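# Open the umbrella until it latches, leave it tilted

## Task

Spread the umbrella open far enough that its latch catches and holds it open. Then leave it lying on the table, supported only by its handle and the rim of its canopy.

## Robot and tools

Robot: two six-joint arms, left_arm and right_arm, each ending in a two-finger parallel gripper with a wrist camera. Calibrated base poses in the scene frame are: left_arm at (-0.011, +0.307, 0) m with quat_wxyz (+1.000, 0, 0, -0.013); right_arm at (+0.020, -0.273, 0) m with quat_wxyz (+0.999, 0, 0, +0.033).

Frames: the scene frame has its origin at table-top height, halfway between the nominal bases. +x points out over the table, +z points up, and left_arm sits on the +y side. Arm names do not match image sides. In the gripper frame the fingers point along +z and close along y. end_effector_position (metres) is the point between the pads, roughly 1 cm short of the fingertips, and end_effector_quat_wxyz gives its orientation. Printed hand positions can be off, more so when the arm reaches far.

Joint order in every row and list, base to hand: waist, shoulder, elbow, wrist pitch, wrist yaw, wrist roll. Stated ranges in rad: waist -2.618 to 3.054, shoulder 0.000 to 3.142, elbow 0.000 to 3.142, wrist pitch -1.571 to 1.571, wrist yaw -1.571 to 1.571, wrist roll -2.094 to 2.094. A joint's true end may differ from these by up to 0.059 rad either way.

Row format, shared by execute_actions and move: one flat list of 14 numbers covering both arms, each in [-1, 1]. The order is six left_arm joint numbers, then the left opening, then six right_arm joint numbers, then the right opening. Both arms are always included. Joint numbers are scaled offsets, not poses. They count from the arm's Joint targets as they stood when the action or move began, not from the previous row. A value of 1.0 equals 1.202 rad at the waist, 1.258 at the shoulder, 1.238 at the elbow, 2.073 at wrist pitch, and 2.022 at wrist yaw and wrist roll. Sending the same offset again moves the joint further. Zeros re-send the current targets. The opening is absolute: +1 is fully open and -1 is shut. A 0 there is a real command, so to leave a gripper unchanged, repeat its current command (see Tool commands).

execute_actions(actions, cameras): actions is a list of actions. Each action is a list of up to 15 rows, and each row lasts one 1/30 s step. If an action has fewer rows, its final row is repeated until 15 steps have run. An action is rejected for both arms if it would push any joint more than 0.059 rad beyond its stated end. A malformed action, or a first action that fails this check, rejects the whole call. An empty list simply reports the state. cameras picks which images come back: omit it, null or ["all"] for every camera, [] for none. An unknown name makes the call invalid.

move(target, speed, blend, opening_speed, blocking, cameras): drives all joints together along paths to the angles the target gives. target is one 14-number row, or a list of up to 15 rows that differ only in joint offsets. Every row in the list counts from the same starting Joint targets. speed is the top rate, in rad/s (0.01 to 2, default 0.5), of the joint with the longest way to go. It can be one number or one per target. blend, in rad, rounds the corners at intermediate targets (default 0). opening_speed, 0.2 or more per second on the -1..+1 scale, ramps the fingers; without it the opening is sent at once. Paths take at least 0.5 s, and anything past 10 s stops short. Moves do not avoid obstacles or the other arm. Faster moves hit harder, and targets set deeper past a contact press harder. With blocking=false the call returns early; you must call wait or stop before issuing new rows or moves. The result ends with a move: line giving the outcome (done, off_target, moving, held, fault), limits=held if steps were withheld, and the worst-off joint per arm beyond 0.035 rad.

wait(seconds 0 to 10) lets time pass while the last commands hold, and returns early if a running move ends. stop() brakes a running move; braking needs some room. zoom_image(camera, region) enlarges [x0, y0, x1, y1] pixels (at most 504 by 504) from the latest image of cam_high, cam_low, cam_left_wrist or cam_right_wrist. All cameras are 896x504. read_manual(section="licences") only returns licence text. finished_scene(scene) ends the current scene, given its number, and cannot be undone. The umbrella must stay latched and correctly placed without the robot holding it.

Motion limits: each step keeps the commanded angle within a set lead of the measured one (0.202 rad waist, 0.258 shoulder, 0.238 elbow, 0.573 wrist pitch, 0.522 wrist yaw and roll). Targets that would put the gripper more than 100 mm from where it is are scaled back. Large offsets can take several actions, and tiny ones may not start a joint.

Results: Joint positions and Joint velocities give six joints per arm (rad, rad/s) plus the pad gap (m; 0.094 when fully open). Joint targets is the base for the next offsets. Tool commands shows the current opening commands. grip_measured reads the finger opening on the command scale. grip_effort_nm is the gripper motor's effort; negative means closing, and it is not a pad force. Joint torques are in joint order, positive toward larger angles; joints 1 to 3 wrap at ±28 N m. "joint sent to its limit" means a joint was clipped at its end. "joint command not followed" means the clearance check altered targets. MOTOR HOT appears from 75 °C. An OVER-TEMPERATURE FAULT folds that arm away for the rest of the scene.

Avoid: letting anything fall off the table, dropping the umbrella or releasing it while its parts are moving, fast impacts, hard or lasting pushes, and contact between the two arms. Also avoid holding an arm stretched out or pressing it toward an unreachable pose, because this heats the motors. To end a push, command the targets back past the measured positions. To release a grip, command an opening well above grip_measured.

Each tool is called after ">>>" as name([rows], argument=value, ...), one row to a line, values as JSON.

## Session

>>> execute_actions(actions=[])

Scene clock: 0.00 s.
left_arm: end_effector_position=(+0.5959, +0.4043, +0.2207) grip_measured=+1.000 grip_effort_nm=n/a end_effector_quat_wxyz=(+0.654, +0.378, +0.634, -0.163) | right_arm: end_effector_position=(+0.1480, -0.4587, +0.1654) grip_measured=+1.000 grip_effort_nm=n/a end_effector_quat_wxyz=(+0.072, +0.916, +0.386, -0.084)
Joint names: [waist, shoulder, elbow, wrist pitch, wrist yaw, wrist roll]
Joint positions: left_arm=[0.458 2.394 1.981 0.157 1.203 0.533 0.094] | right_arm=[-0.875 1.318 1.218 -1.393 0.208 1.528 0.094]
Joint velocities: left_arm=[0.007 0.002 0.002 0.007 -0.095 -0.007 0] | right_arm=[-0.002 -0.002 0.012 0.007 -0.037 0.037 0]
Joint torques (N m): no reading
Motor temperatures (°C): left_arm=[34 35 39 34 32 31 30] | right_arm=[34 33 33 32 33 34 34]
Heat: left arm: 39 °C; right arm: 34 °C.
Joint targets: left_arm=[0.458 2.391 1.986 0.144 1.208 0.531] | right_arm=[-0.875 1.313 1.224 -1.399 0.218 1.527]
Tool commands: left_gripper/opening=+1.0 right_gripper/opening=+1.0

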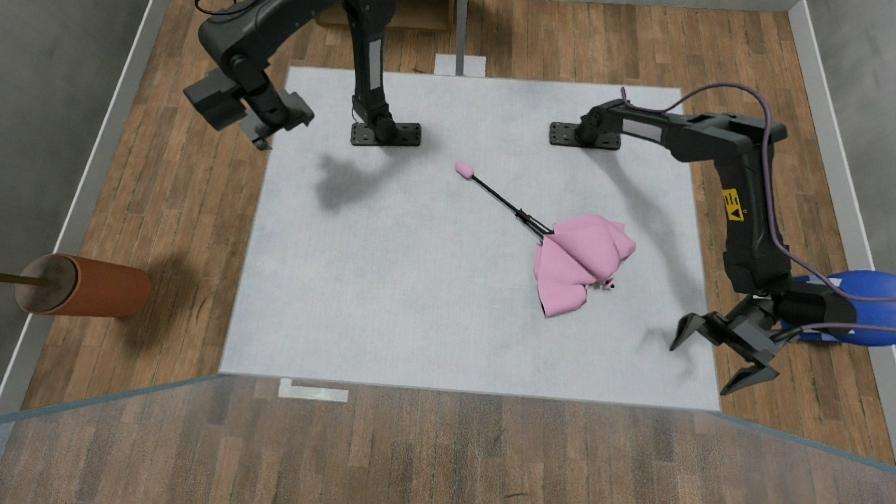

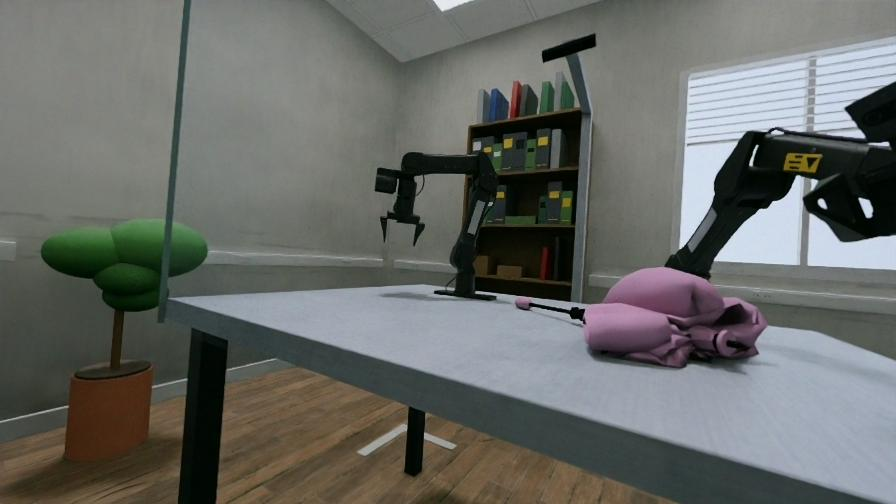

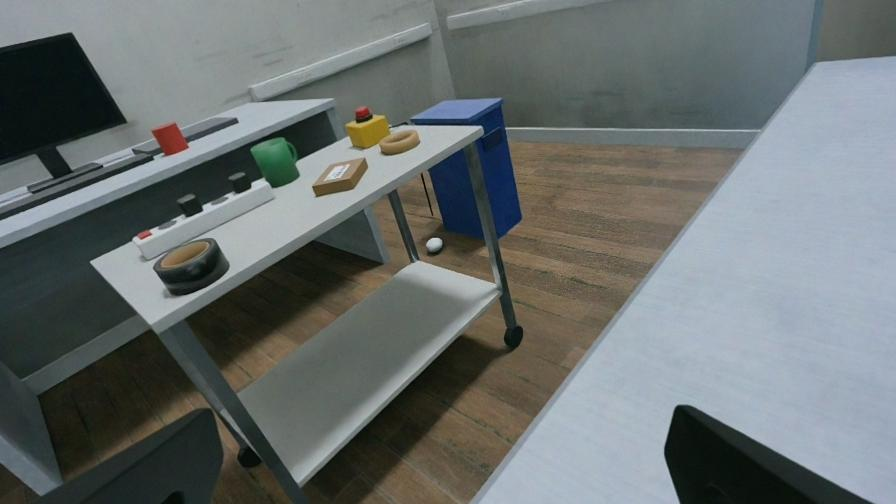

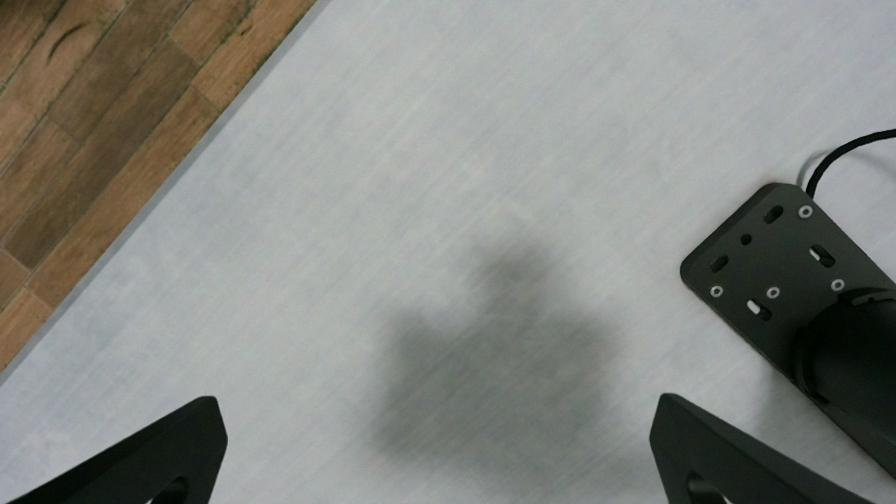

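>>> zoom_image(camera="cam_high", region=[430, 140, 670, 340])

>>> zoom_image(camera="cam_low", region=[480, 240, 800, 400])

Scaled by 2.100 from the camera's 896x504 image, which has a finer 1280x720 frame.

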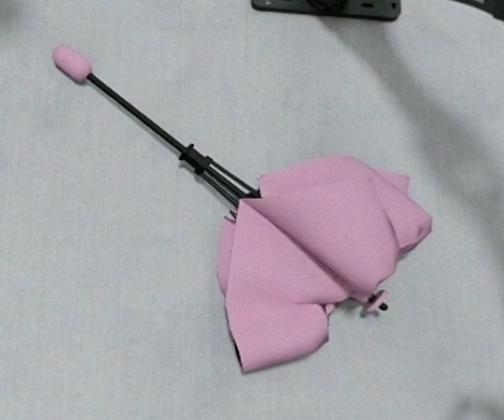

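Scaled by 1.575 from the camera's 896x504 image, which has a finer 1280x720 frame.

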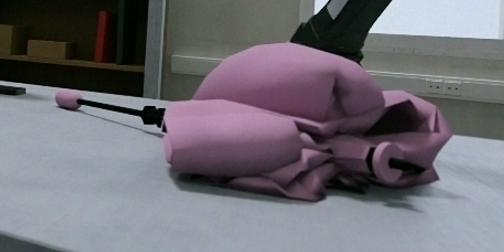

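>>> zoom_image(camera="cam_high", region=[445, 150, 545, 240])

Scaled by 5.040 from the camera's 896x504 image, which has a finer 1280x720 frame.

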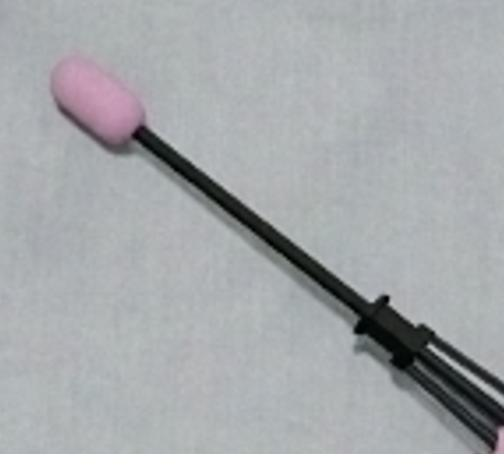

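>>> move([
  [-0.2562,-0.9070,-0.5945,-0.3107,-0.3501,0.0589,0.3, 0.1872,-0.0262,-0.1809,0.4337,-0.1573,-0.4585,0.1],
  [-0.8802,-0.7878,-0.4733,-0.5277,-0.5480,0.1330,0.3, 0.3952,-0.0739,-0.3829,0.7713,-0.4045,-0.9530,0.1],
], speed=1.0, blend=0.3)

Scene clock: 14.50 s.
left_arm: end_effector_position=(+0.2723, +0.0819, +0.2308) grip_measured=+0.302 grip_effort_nm=-0.081 end_effector_quat_wxyz=(+0.305, +0.632, +0.712, -0.021) | right_arm: end_effector_position=(+0.4216, -0.3087, +0.2486) grip_measured=+0.102 grip_effort_nm=-0.149 end_effector_quat_wxyz=(+0.618, -0.192, +0.762, +0.012)
Joint names: [waist, shoulder, elbow, wrist pitch, wrist yaw, wrist roll]
Joint positions: left_arm=[-0.598 1.389 1.368 -0.935 0.1 0.797 0.061] | right_arm=[-0.404 1.242 0.771 0.184 -0.583 -0.39 0.052]
Joint velocities: left_arm=[0.007 0.017 -0.002 -0.037 0.037 0.022 0] | right_arm=[0.002 -0.002 -0.007 0.037 -0.066 -0.007 0]
Joint torques (N m): left_arm=[-0.16 -3.81 9.87 1.52 0.03 0.08] | right_arm=[0.34 -5.59 5.9 1.94 -0.29 -0.08]
Motor temperatures (°C): left_arm=[34 39 41 36 32 31 30] | right_arm=[34 34 34 32 33 34 34]
Heat: left arm: 41 °C; right arm: 34 °C.
Joint targets: left_arm=[-0.600 1.400 1.400 -0.950 0.100 0.800] | right_arm=[-0.400 1.220 0.750 0.200 -0.599 -0.399]
move: done

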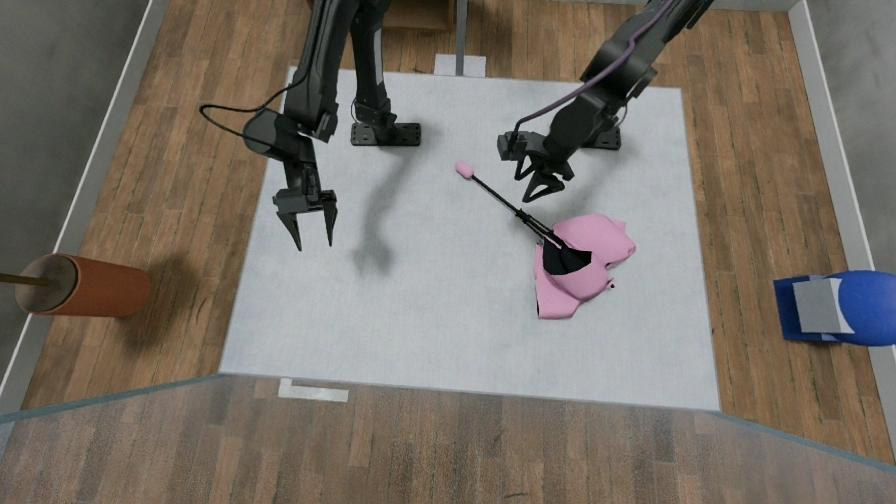

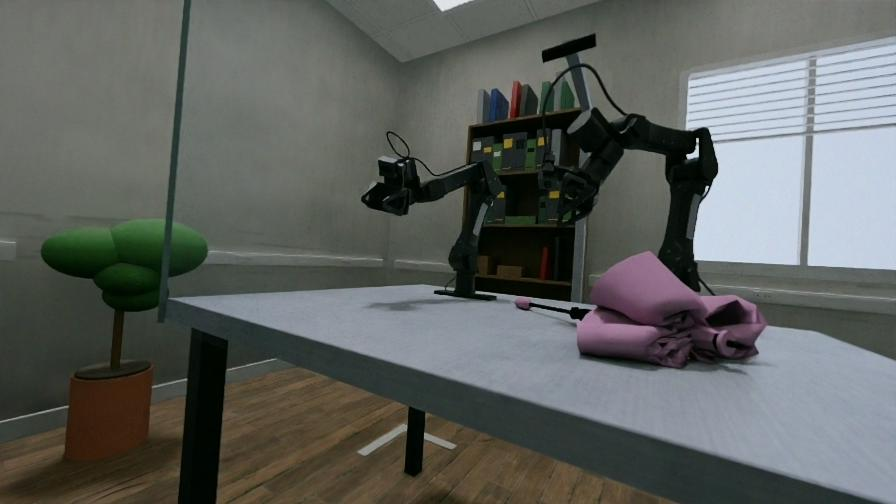

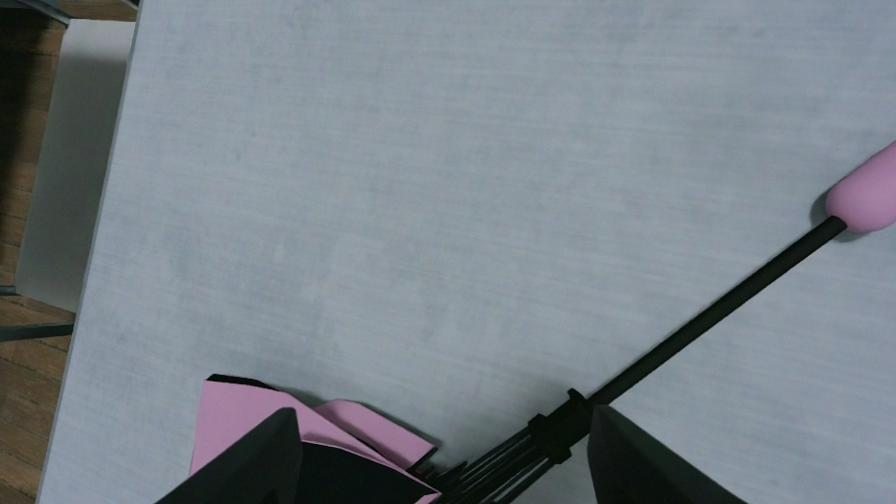

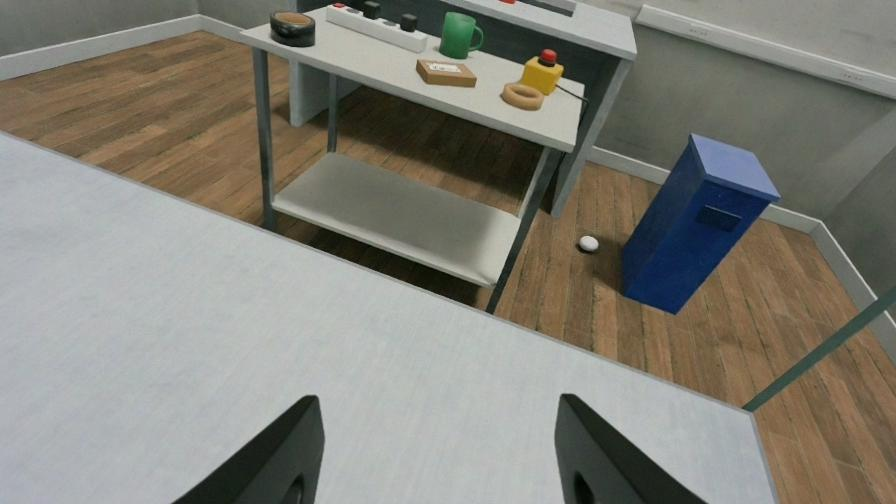

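>>> move([
  [-0.416,0.1192,0.1212,-0.1206,-0.1484,0.0495,0.3, 0.1664,-0.0318,-0.1212,0.193,-0.1489,-0.3961,0.1],
  [-0.6106,0.4905,0.2262,-0.2219,-0.2171,0.05,0.3, 0.2496,-0.0556,-0.2019,0.3767,-0.2542,-0.7671,0.1],
], speed=0.9, blend=0.2)

Scene clock: 41.50 s.
left_arm: end_effector_position=(+0.1180, -0.0126, +0.0959) grip_measured=+0.302 grip_effort_nm=-0.085 end_effector_quat_wxyz=(-0.047, +0.894, +0.408, +0.181) | right_arm: end_effector_position=(+0.3167, -0.1240, +0.3092) grip_measured=+0.102 grip_effort_nm=-0.149 end_effector_quat_wxyz=(+0.635, -0.652, -0.060, -0.410)
Joint names: [waist, shoulder, elbow, wrist pitch, wrist yaw, wrist roll]
Joint positions: left_arm=[-1.334 2.004 1.654 -1.399 -0.333 0.896 0.061] | right_arm=[-0.105 1.168 0.52 0.97 -1.107 -1.945 0.052]
Joint velocities: left_arm=[-0.007 0.012 -0.017 -0.037 -0.11 0.007 0] | right_arm=[-0.007 -0.017 -0.002 -0.022 -0.007 -0.022 0.001]
Joint torques (N m): left_arm=[-0.01 -7.57 8.05 -0.03 -0.27 0.11] | right_arm=[0.49 -4.08 5.22 1.49 0.08 -0.03]
Motor temperatures (°C): left_arm=[34 36 41 36 32 31 30] | right_arm=[34 34 34 37 33 34 34]
Heat: left arm: 41 °C; right arm: 37 °C.
Joint targets: left_arm=[-1.334 2.017 1.680 -1.410 -0.339 0.901] | right_arm=[-0.100 1.150 0.501 0.981 -1.114 -1.950]
move: done

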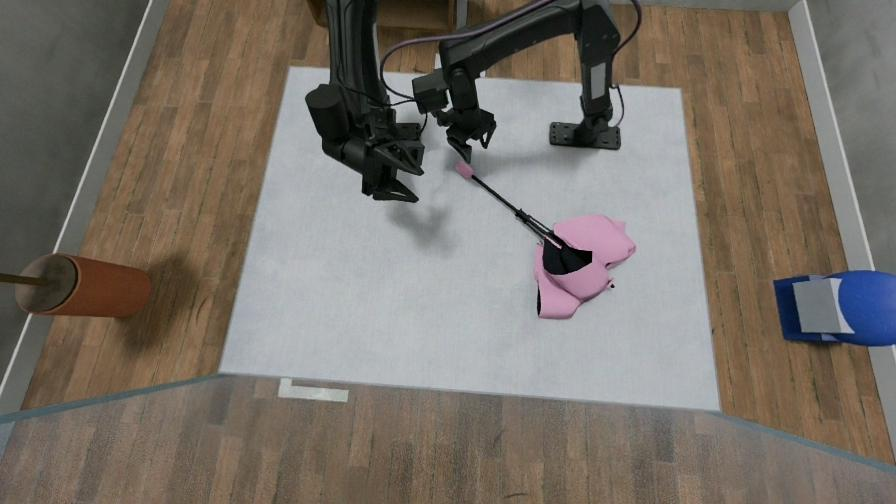

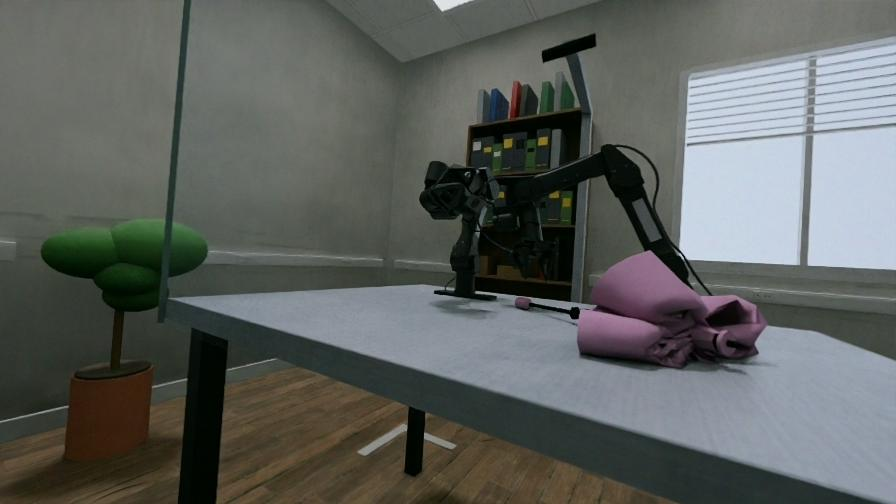

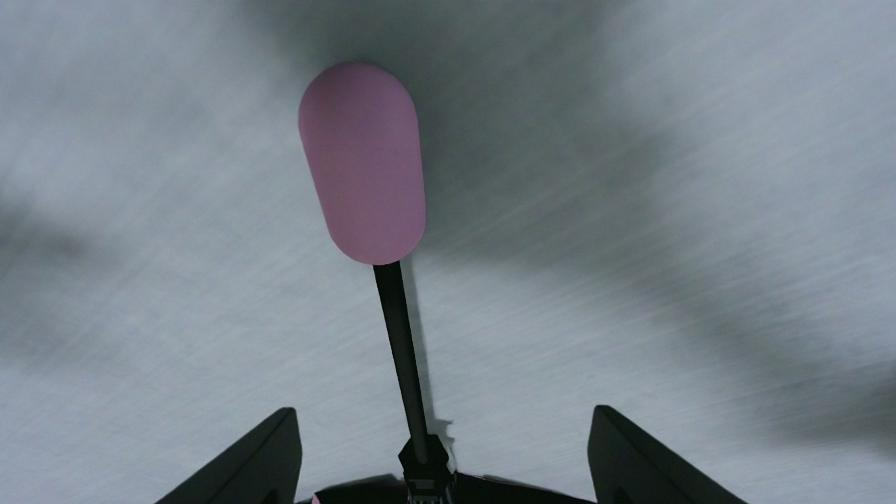

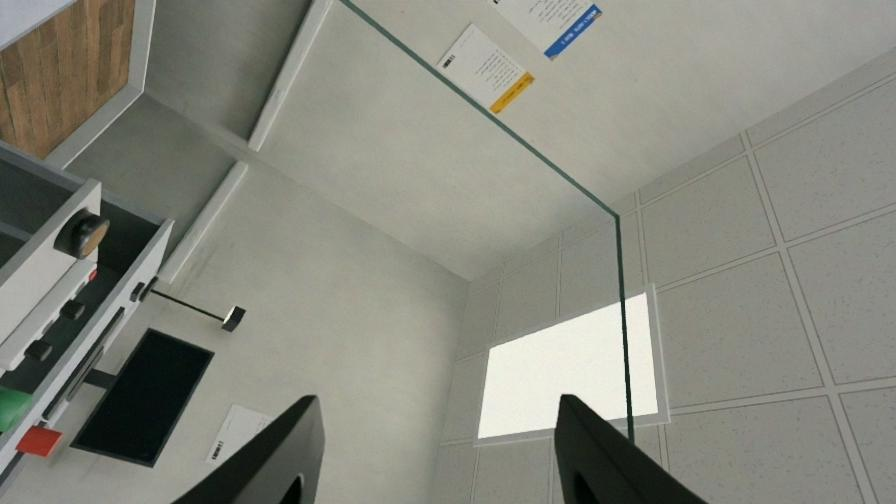

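>>> zoom_image(camera="cam_left_wrist", region=[250, 30, 600, 504])

Scaled by 1.063 from the camera's 896x504 image, which has a finer 1280x720 frame.

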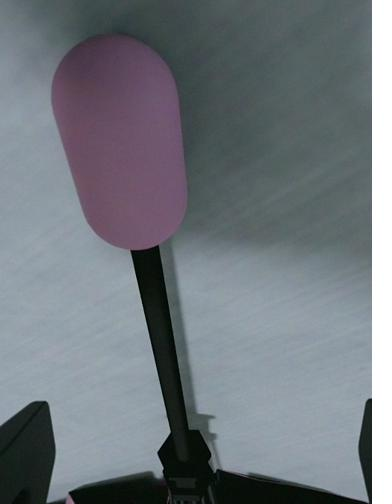

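>>> move(target=[0.0955,0.008,-0.122,0.0844,-0.0062,0.0594,0.3, 0,0,0,0,0,0,0.1], speed=0.4, cameras=["cam_high","cam_left_wrist"])

Scene clock: 77.70 s.
left_arm: end_effector_position=(+0.1581, -0.0004, +0.0661) grip_measured=+0.302 grip_effort_nm=-0.085 end_effector_quat_wxyz=(-0.047, +0.894, +0.409, +0.179) | right_arm: end_effector_position=(+0.3166, -0.1240, +0.3093) grip_measured=+0.102 grip_effort_nm=-0.149 end_effector_quat_wxyz=(+0.635, -0.652, -0.061, -0.410)
Joint names: [waist, shoulder, elbow, wrist pitch, wrist yaw, wrist roll]
Joint positions: left_arm=[-1.219 2.008 1.544 -1.243 -0.348 1.015 0.061] | right_arm=[-0.105 1.168 0.52 0.971 -1.107 -1.946 0.052]
Joint velocities: left_arm=[-0.012 0.007 -0.007 0.007 -0.051 -0.066 0] | right_arm=[0.007 -0.012 -0.007 -0.037 -0.037 0.037 0]
Joint torques (N m): left_arm=[-0.01 -7.19 4.82 0.27 -0.25 0.12] | right_arm=[0.47 -4.08 5.23 1.48 0.11 -0.02]
Motor temperatures (°C): left_arm=[34 38 41 35 32 31 30] | right_arm=[34 34 34 37 33 34 34]
Heat: left arm: 41 °C; right arm: 37 °C.
Joint targets: left_arm=[-1.219 2.027 1.529 -1.235 -0.352 1.022] | right_arm=[-0.100 1.150 0.501 0.981 -1.114 -1.950]
move: done
Images, in order (width x height): cam_high 896x504, cam_left_wrist 896x504.

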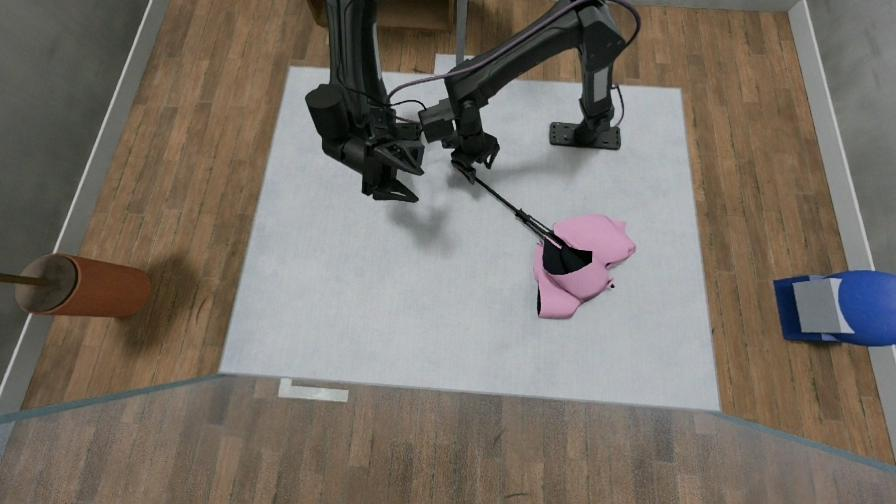

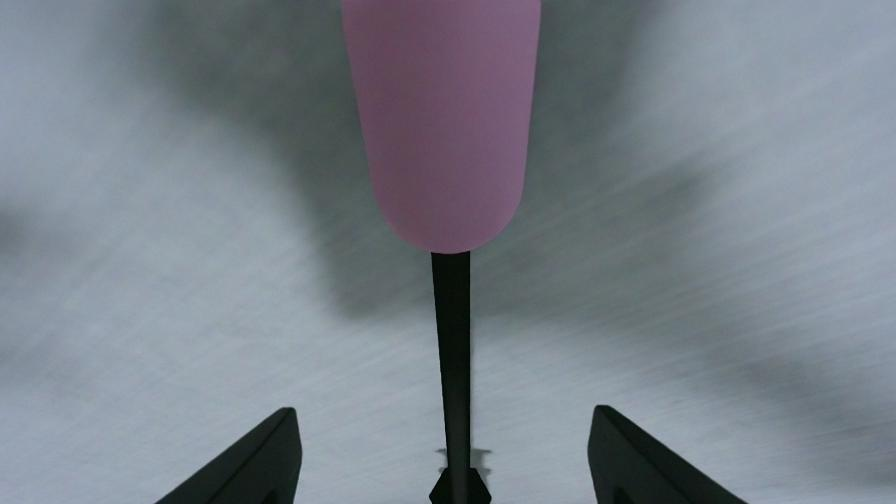

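>>> execute_actions(actions=[], cameras=["cam_left_wrist", "cam_high"])

Scene clock: 95.57 s.
left_arm: end_effector_position=(+0.1582, -0.0007, +0.0660) grip_measured=+0.302 grip_effort_nm=-0.081 end_effector_quat_wxyz=(-0.047, +0.894, +0.409, +0.179) | right_arm: end_effector_position=(+0.3166, -0.1240, +0.3093) grip_measured=+0.102 grip_effort_nm=-0.154 end_effector_quat_wxyz=(+0.635, -0.652, -0.061, -0.410)
Joint names: [waist, shoulder, elbow, wrist pitch, wrist yaw, wrist roll]
Joint positions: left_arm=[-1.219 2.008 1.544 -1.242 -0.348 1.016 0.061] | right_arm=[-0.105 1.168 0.52 0.971 -1.107 -1.946 0.052]
Joint velocities: left_arm=[0.002 -0.012 0.002 -0.081 -0.081 -0.007 0.002] | right_arm=[-0.007 0.022 0.012 -0.022 -0.007 -0.051 0]
Joint torques (N m): left_arm=[-0.03 -7.2 4.82 0.27 -0.26 0.11] | right_arm=[0.49 -4.04 5.18 1.48 0.1 -0.02]
Motor temperatures (°C): left_arm=[34 37 41 35 32 31 30] | right_arm=[34 34 34 37 33 34 34]
Heat: left arm: 41 °C; right arm: 37 °C.
Joint targets: left_arm=[-1.219 2.027 1.529 -1.235 -0.352 1.021] | right_arm=[-0.100 1.150 0.501 0.981 -1.113 -1.950]
Tool commands: left_gripper/opening=+0.3 right_gripper/opening=+0.1
Images, in order (width x height): cam_high 896x504, cam_left_wrist 896x504.

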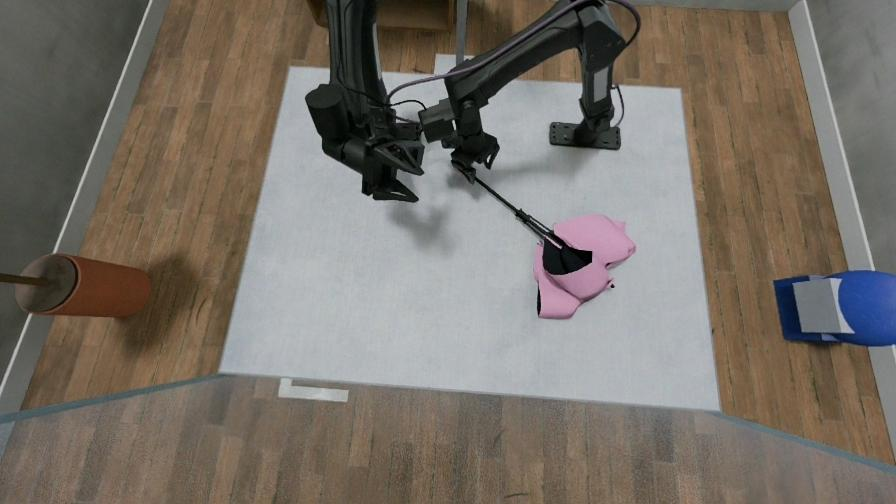

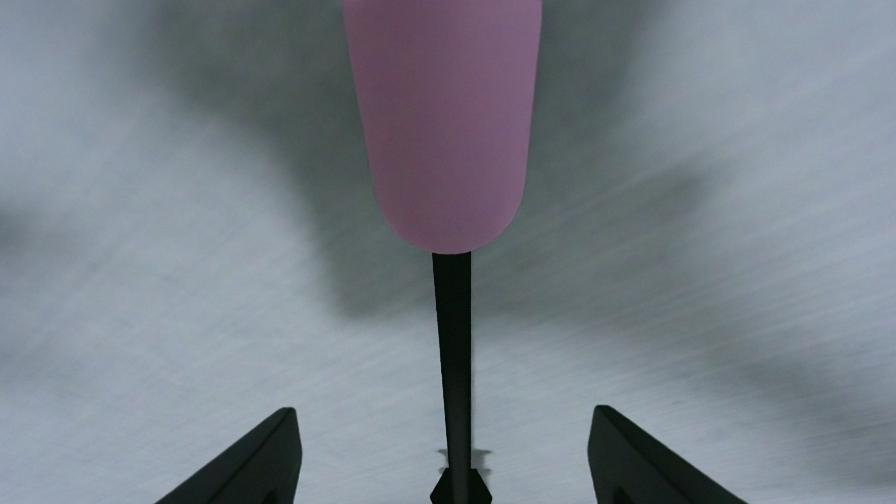

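>>> move(target=[0.0187, 0.0014, -0.0743, 0.0482, -0.002, 0.0119, 0.3, 0, 0, 0, 0, 0, 0, 0.1], speed=0.2, cameras=["cam_left_wrist"])

Scene clock: 101.77 s.
left_arm: end_effector_position=(+0.1620, +0.0061, +0.0438) grip_measured=+0.302 grip_effort_nm=-0.081 end_effector_quat_wxyz=(-0.046, +0.895, +0.406, +0.179) | right_arm: end_effector_position=(+0.3166, -0.1240, +0.3093) grip_measured=+0.102 grip_effort_nm=-0.154 end_effector_quat_wxyz=(+0.635, -0.652, -0.061, -0.410)
Joint names: [waist, shoulder, elbow, wrist pitch, wrist yaw, wrist roll]
Joint positions: left_arm=[-1.203 2.008 1.452 -1.143 -0.351 1.039 0.061] | right_arm=[-0.105 1.168 0.52 0.971 -1.107 -1.946 0.052]
Joint velocities: left_arm=[-0.017 -0.002 0.002 -0.022 0.022 0.007 0.001] | right_arm=[-0.012 -0.022 0.007 0.037 0.066 0.037 0]
Joint torques (N m): left_arm=[0.57 -6.95 4.63 0.28 -0.27 0.12] | right_arm=[0.49 -4.03 5.24 1.47 0.1 -0.02]
Motor temperatures (°C): left_arm=[34 37 41 34 32 31 30] | right_arm=[34 34 34 37 33 34 34]
Heat: left arm: 41 °C; right arm: 37 °C.
Joint targets: left_arm=[-1.197 2.029 1.437 -1.135 -0.356 1.045] | right_arm=[-0.100 1.150 0.501 0.981 -1.113 -1.950]
move: done
Images, in order (width x height): cam_left_wrist 896x504.

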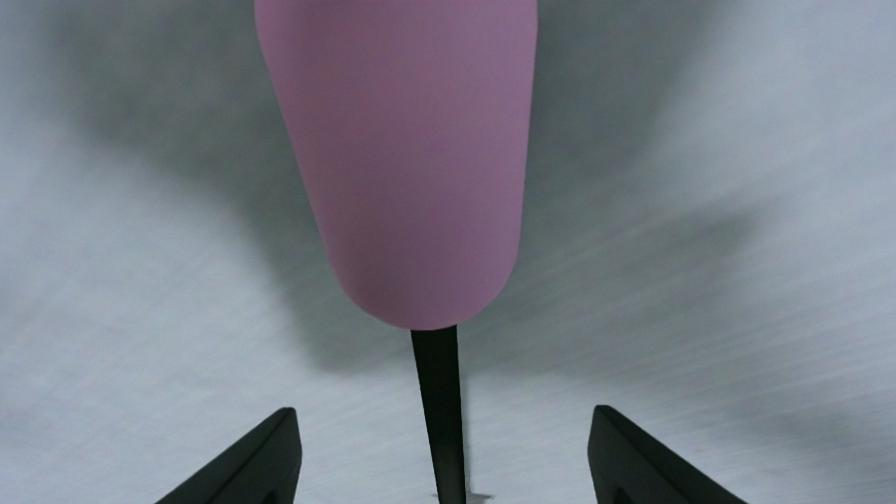

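>>> move(target=[0.0233, 0.0113, -0.0454, 0.0388, -0.0017, -0.0059, 0.3, 0, 0, 0, 0, 0, 0, 0.1], speed=0.15, cameras=["cam_left_wrist", "cam_low"])

Scene clock: 115.07 s.
left_arm: end_effector_position=(+0.1707, +0.0114, +0.0257) grip_measured=+0.302 grip_effort_nm=-0.090 end_effector_quat_wxyz=(-0.043, +0.889, +0.419, +0.180) | right_arm: end_effector_position=(+0.3166, -0.1239, +0.3093) grip_measured=+0.102 grip_effort_nm=-0.149 end_effector_quat_wxyz=(+0.635, -0.652, -0.061, -0.410)
Joint names: [waist, shoulder, elbow, wrist pitch, wrist yaw, wrist roll]
Joint positions: left_arm=[-1.175 2.022 1.396 -1.063 -0.354 1.04 0.061] | right_arm=[-0.105 1.168 0.52 0.971 -1.107 -1.946 0.052]
Joint velocities: left_arm=[-0.022 -0.002 -0.002 0.095 -0.081 -0.037 0] | right_arm=[-0.022 -0.012 -0.007 -0.007 -0.022 0.022 -0.001]
Joint torques (N m): left_arm=[0.57 -6.93 4.48 0.3 -0.27 -0.02] | right_arm=[0.49 -4.07 5.27 1.47 0.1 -0.02]
Motor temperatures (°C): left_arm=[34 37 40 34 32 31 30] | right_arm=[34 34 34 37 33 34 34]
Heat: left arm: 40 °C; right arm: 37 °C.
Joint targets: left_arm=[-1.169 2.043 1.381 -1.054 -0.359 1.034] | right_arm=[-0.100 1.150 0.501 0.981 -1.114 -1.950]
move: done
Images, in order (width x height): cam_low 896x504, cam_left_wrist 896x504.

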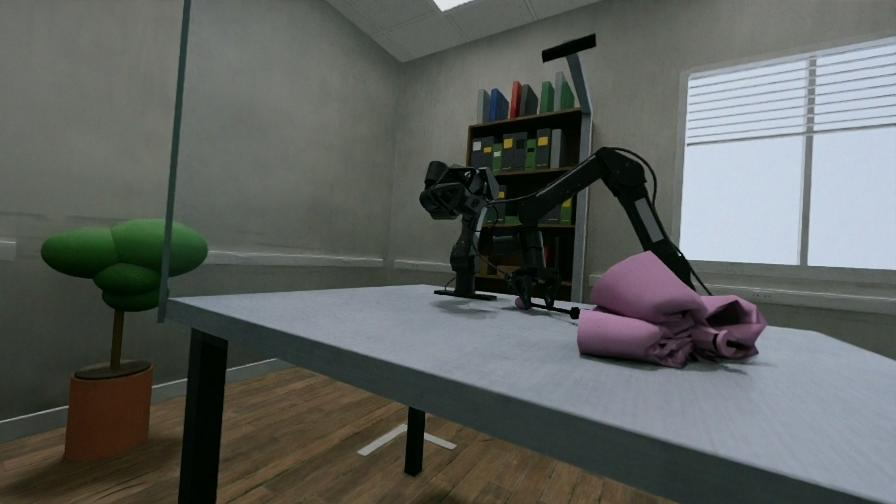

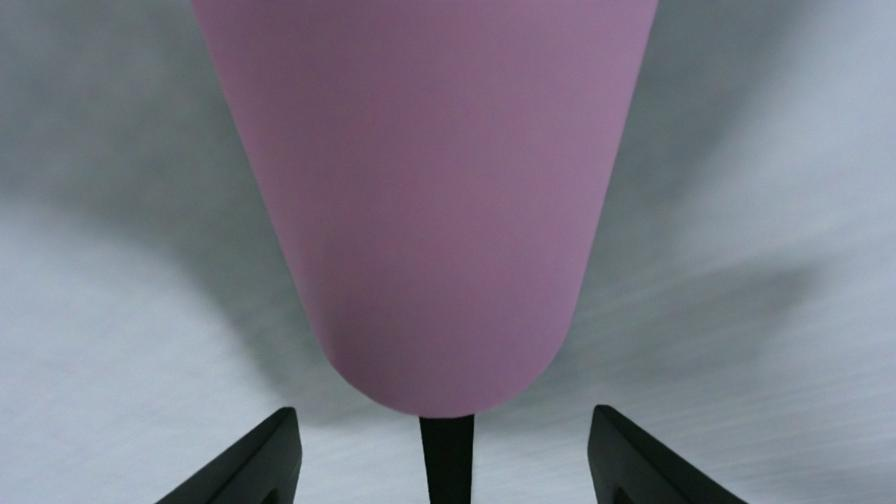

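>>> zoom_image(camera="cam_left_wrist", region=[300, 300, 600, 504])

>>> zoom_image(camera="cam_low", region=[480, 240, 620, 340])

Scaled by 1.680 from the camera's 896x504 image, which has a finer 1280x720 frame.

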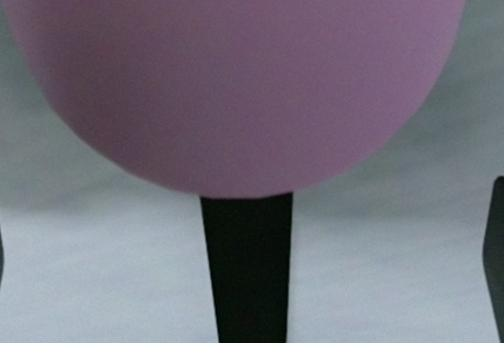

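Scaled by 3.600 from the camera's 896x504 image, which has a finer 1280x720 frame.

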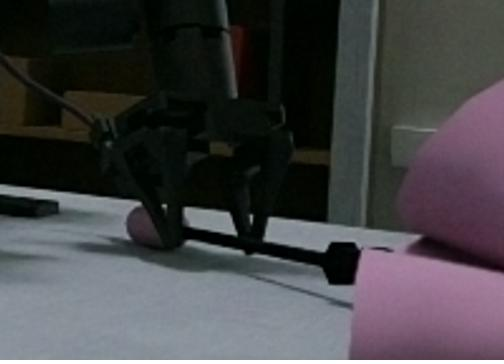

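>>> move(target=[0.0077, -0.0059, -0.0073, 0.0032, -0.0007, 0.0047, 0.0, 0, 0, 0, 0, 0, 0, 0.1], speed=0.1, opening_speed=0.5, cameras=["cam_left_wrist"])

Scene clock: 144.13 s.
left_arm: end_effector_position=(+0.1730, +0.0141, +0.0239) grip_measured=+0.001 grip_effort_nm=-0.081 end_effector_quat_wxyz=(-0.045, +0.887, +0.422, +0.180) | right_arm: end_effector_position=(+0.3165, -0.1239, +0.3094) grip_measured=+0.102 grip_effort_nm=-0.144 end_effector_quat_wxyz=(+0.635, -0.652, -0.061, -0.410)
Joint names: [waist, shoulder, elbow, wrist pitch, wrist yaw, wrist roll]
Joint positions: left_arm=[-1.167 2.022 1.388 -1.056 -0.356 1.04 0.047] | right_arm=[-0.105 1.168 0.52 0.971 -1.107 -1.946 0.052]
Joint velocities: left_arm=[-0.012 0.007 -0.007 -0.037 0.007 -0.007 -0.001] | right_arm=[0.002 -0.007 0.002 0.037 -0.007 -0.066 0.001]
Joint torques (N m): left_arm=[0.62 -7.41 4.42 0.31 -0.28 0.09] | right_arm=[0.44 -4.04 5.2 1.48 0.1 -0.03]
Motor temperatures (°C): left_arm=[34 37 40 34 32 31 30] | right_arm=[34 34 34 38 33 34 34]
Heat: left arm: 40 °C; right arm: 38 °C.
Joint targets: left_arm=[-1.160 2.035 1.372 -1.048 -0.361 1.043] | right_arm=[-0.100 1.150 0.501 0.981 -1.114 -1.950]
move: done
Images, in order (width x height): cam_left_wrist 896x504.

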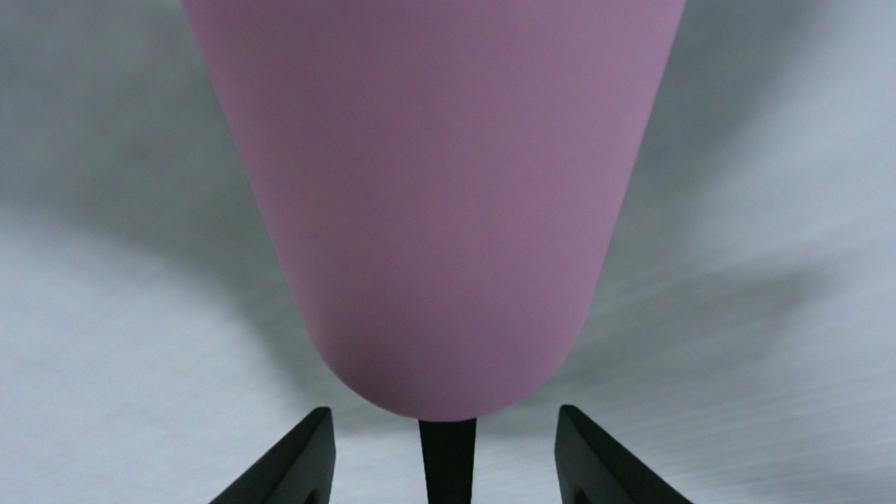

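>>> move(target=[0, 0, 0, 0, 0, 0, -1.0, 0, 0, 0, 0, 0, 0, 0.1], opening_speed=0.6, cameras=["cam_left_wrist", "cam_high"])

Scene clock: 147.13 s.
left_arm: end_effector_position=(+0.1731, +0.0140, +0.0239) grip_measured=-0.846 grip_effort_nm=-1.023 end_effector_quat_wxyz=(-0.044, +0.887, +0.424, +0.180) | right_arm: end_effector_position=(+0.3165, -0.1239, +0.3094) grip_measured=+0.102 grip_effort_nm=-0.149 end_effector_quat_wxyz=(+0.635, -0.652, -0.061, -0.410)
Joint names: [waist, shoulder, elbow, wrist pitch, wrist yaw, wrist roll]
Joint positions: left_arm=[-1.167 2.022 1.388 -1.055 -0.356 1.037 0.007] | right_arm=[-0.105 1.168 0.52 0.971 -1.107 -1.946 0.052]
Joint velocities: left_arm=[0.007 -0.007 0.007 0.051 -0.051 -0.037 0] | right_arm=[-0.002 -0.002 -0.007 -0.037 -0.022 0.007 0]
Joint torques (N m): left_arm=[0.64 -7.42 4.41 0.31 -0.27 0.11] | right_arm=[0.49 -4.05 5.24 1.48 0.11 -0.02]
Motor temperatures (°C): left_arm=[34 37 40 34 32 31 30] | right_arm=[34 34 34 38 33 34 34]
Heat: left arm: 40 °C; right arm: 38 °C.
Joint targets: left_arm=[-1.160 2.035 1.372 -1.048 -0.360 1.043] | right_arm=[-0.100 1.150 0.501 0.981 -1.114 -1.950]
move: done
Images, in order (width x height): cam_high 896x504, cam_left_wrist 896x504.

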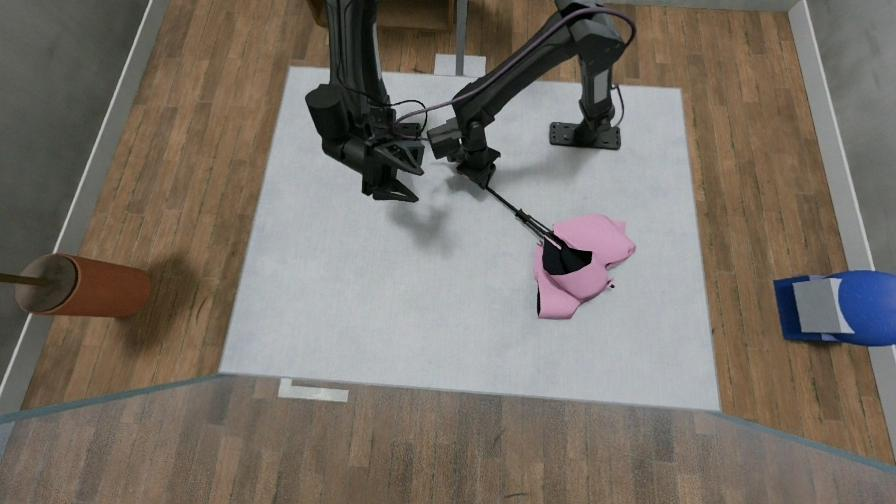

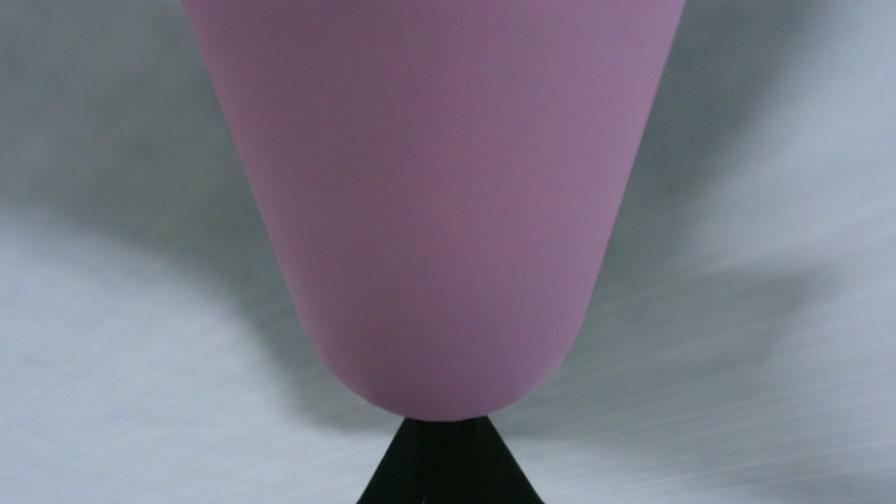

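>>> move(target=[0, -0.0509, 0.1276, -0.1066, 0, 0, -1.0, 0, 0, 0, 0, 0, 0, 0.1], speed=0.12, cameras=["cam_left_wrist", "cam_high", "cam_low"])

Scene clock: 155.13 s.
left_arm: end_effector_position=(+0.1670, +0.0156, +0.0569) grip_measured=-0.847 grip_effort_nm=-1.038 end_effector_quat_wxyz=(-0.066, +0.889, +0.421, +0.167) | right_arm: end_effector_position=(+0.3165, -0.1239, +0.3094) grip_measured=+0.102 grip_effort_nm=-0.149 end_effector_quat_wxyz=(+0.635, -0.652, -0.061, -0.410)
Joint names: [waist, shoulder, elbow, wrist pitch, wrist yaw, wrist roll]
Joint positions: left_arm=[-1.167 2.004 1.502 -1.229 -0.326 1.038 0.007] | right_arm=[-0.105 1.168 0.52 0.971 -1.107 -1.946 0.052]
Joint velocities: left_arm=[0.002 -0.007 -0.012 0.022 0.022 -0.022 0.001] | right_arm=[-0.002 0.002 -0.012 -0.11 -0.037 -0.037 0]
Joint torques (N m): left_arm=[0.59 -10.95 8.09 -0.3 -0.54 0.1] | right_arm=[0.5 -4.07 5.22 1.47 0.1 -0.02]
Motor temperatures (°C): left_arm=[34 37 40 34 32 31 31] | right_arm=[34 34 34 38 33 34 34]
Heat: left arm: 40 °C; right arm: 38 °C.
Joint targets: left_arm=[-1.160 1.972 1.529 -1.269 -0.361 1.043] | right_arm=[-0.100 1.150 0.501 0.981 -1.114 -1.950]
move: off_target (left_arm); left_arm: the wrist pitch is farthest, 0.040 rad from its target
Images, in order (width x height): cam_high 896x504, cam_low 896x504, cam_left_wrist 896x504.

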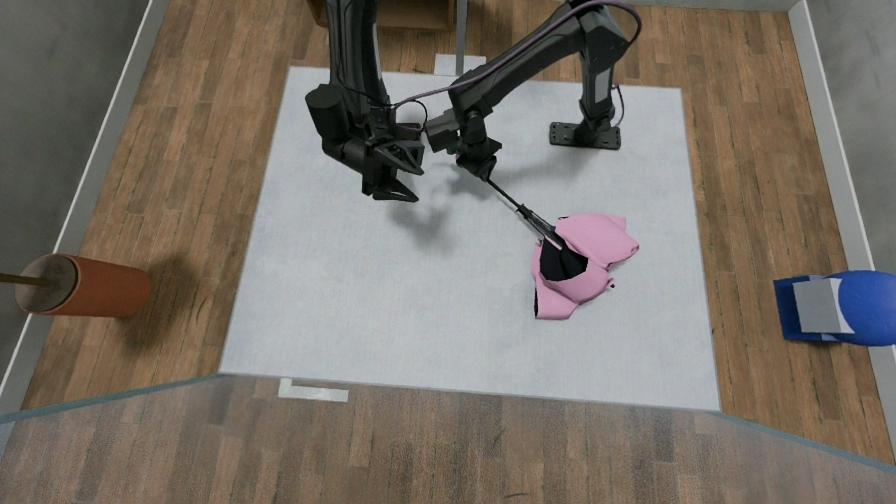

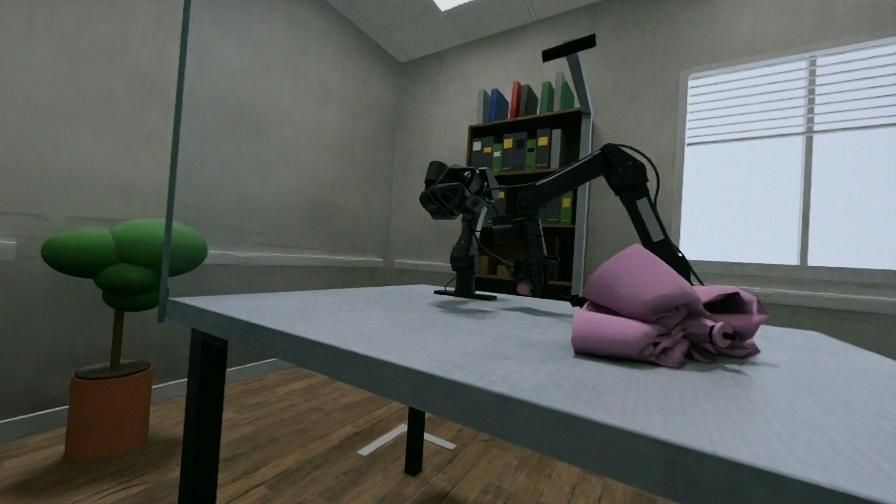

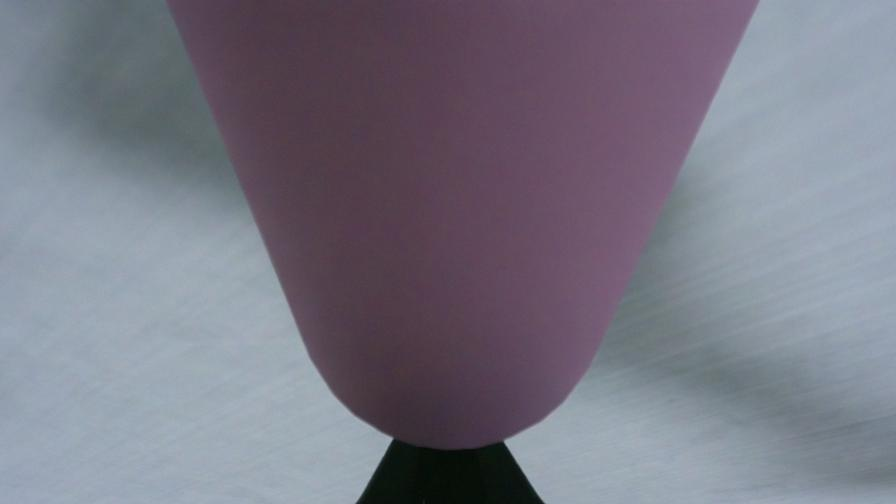

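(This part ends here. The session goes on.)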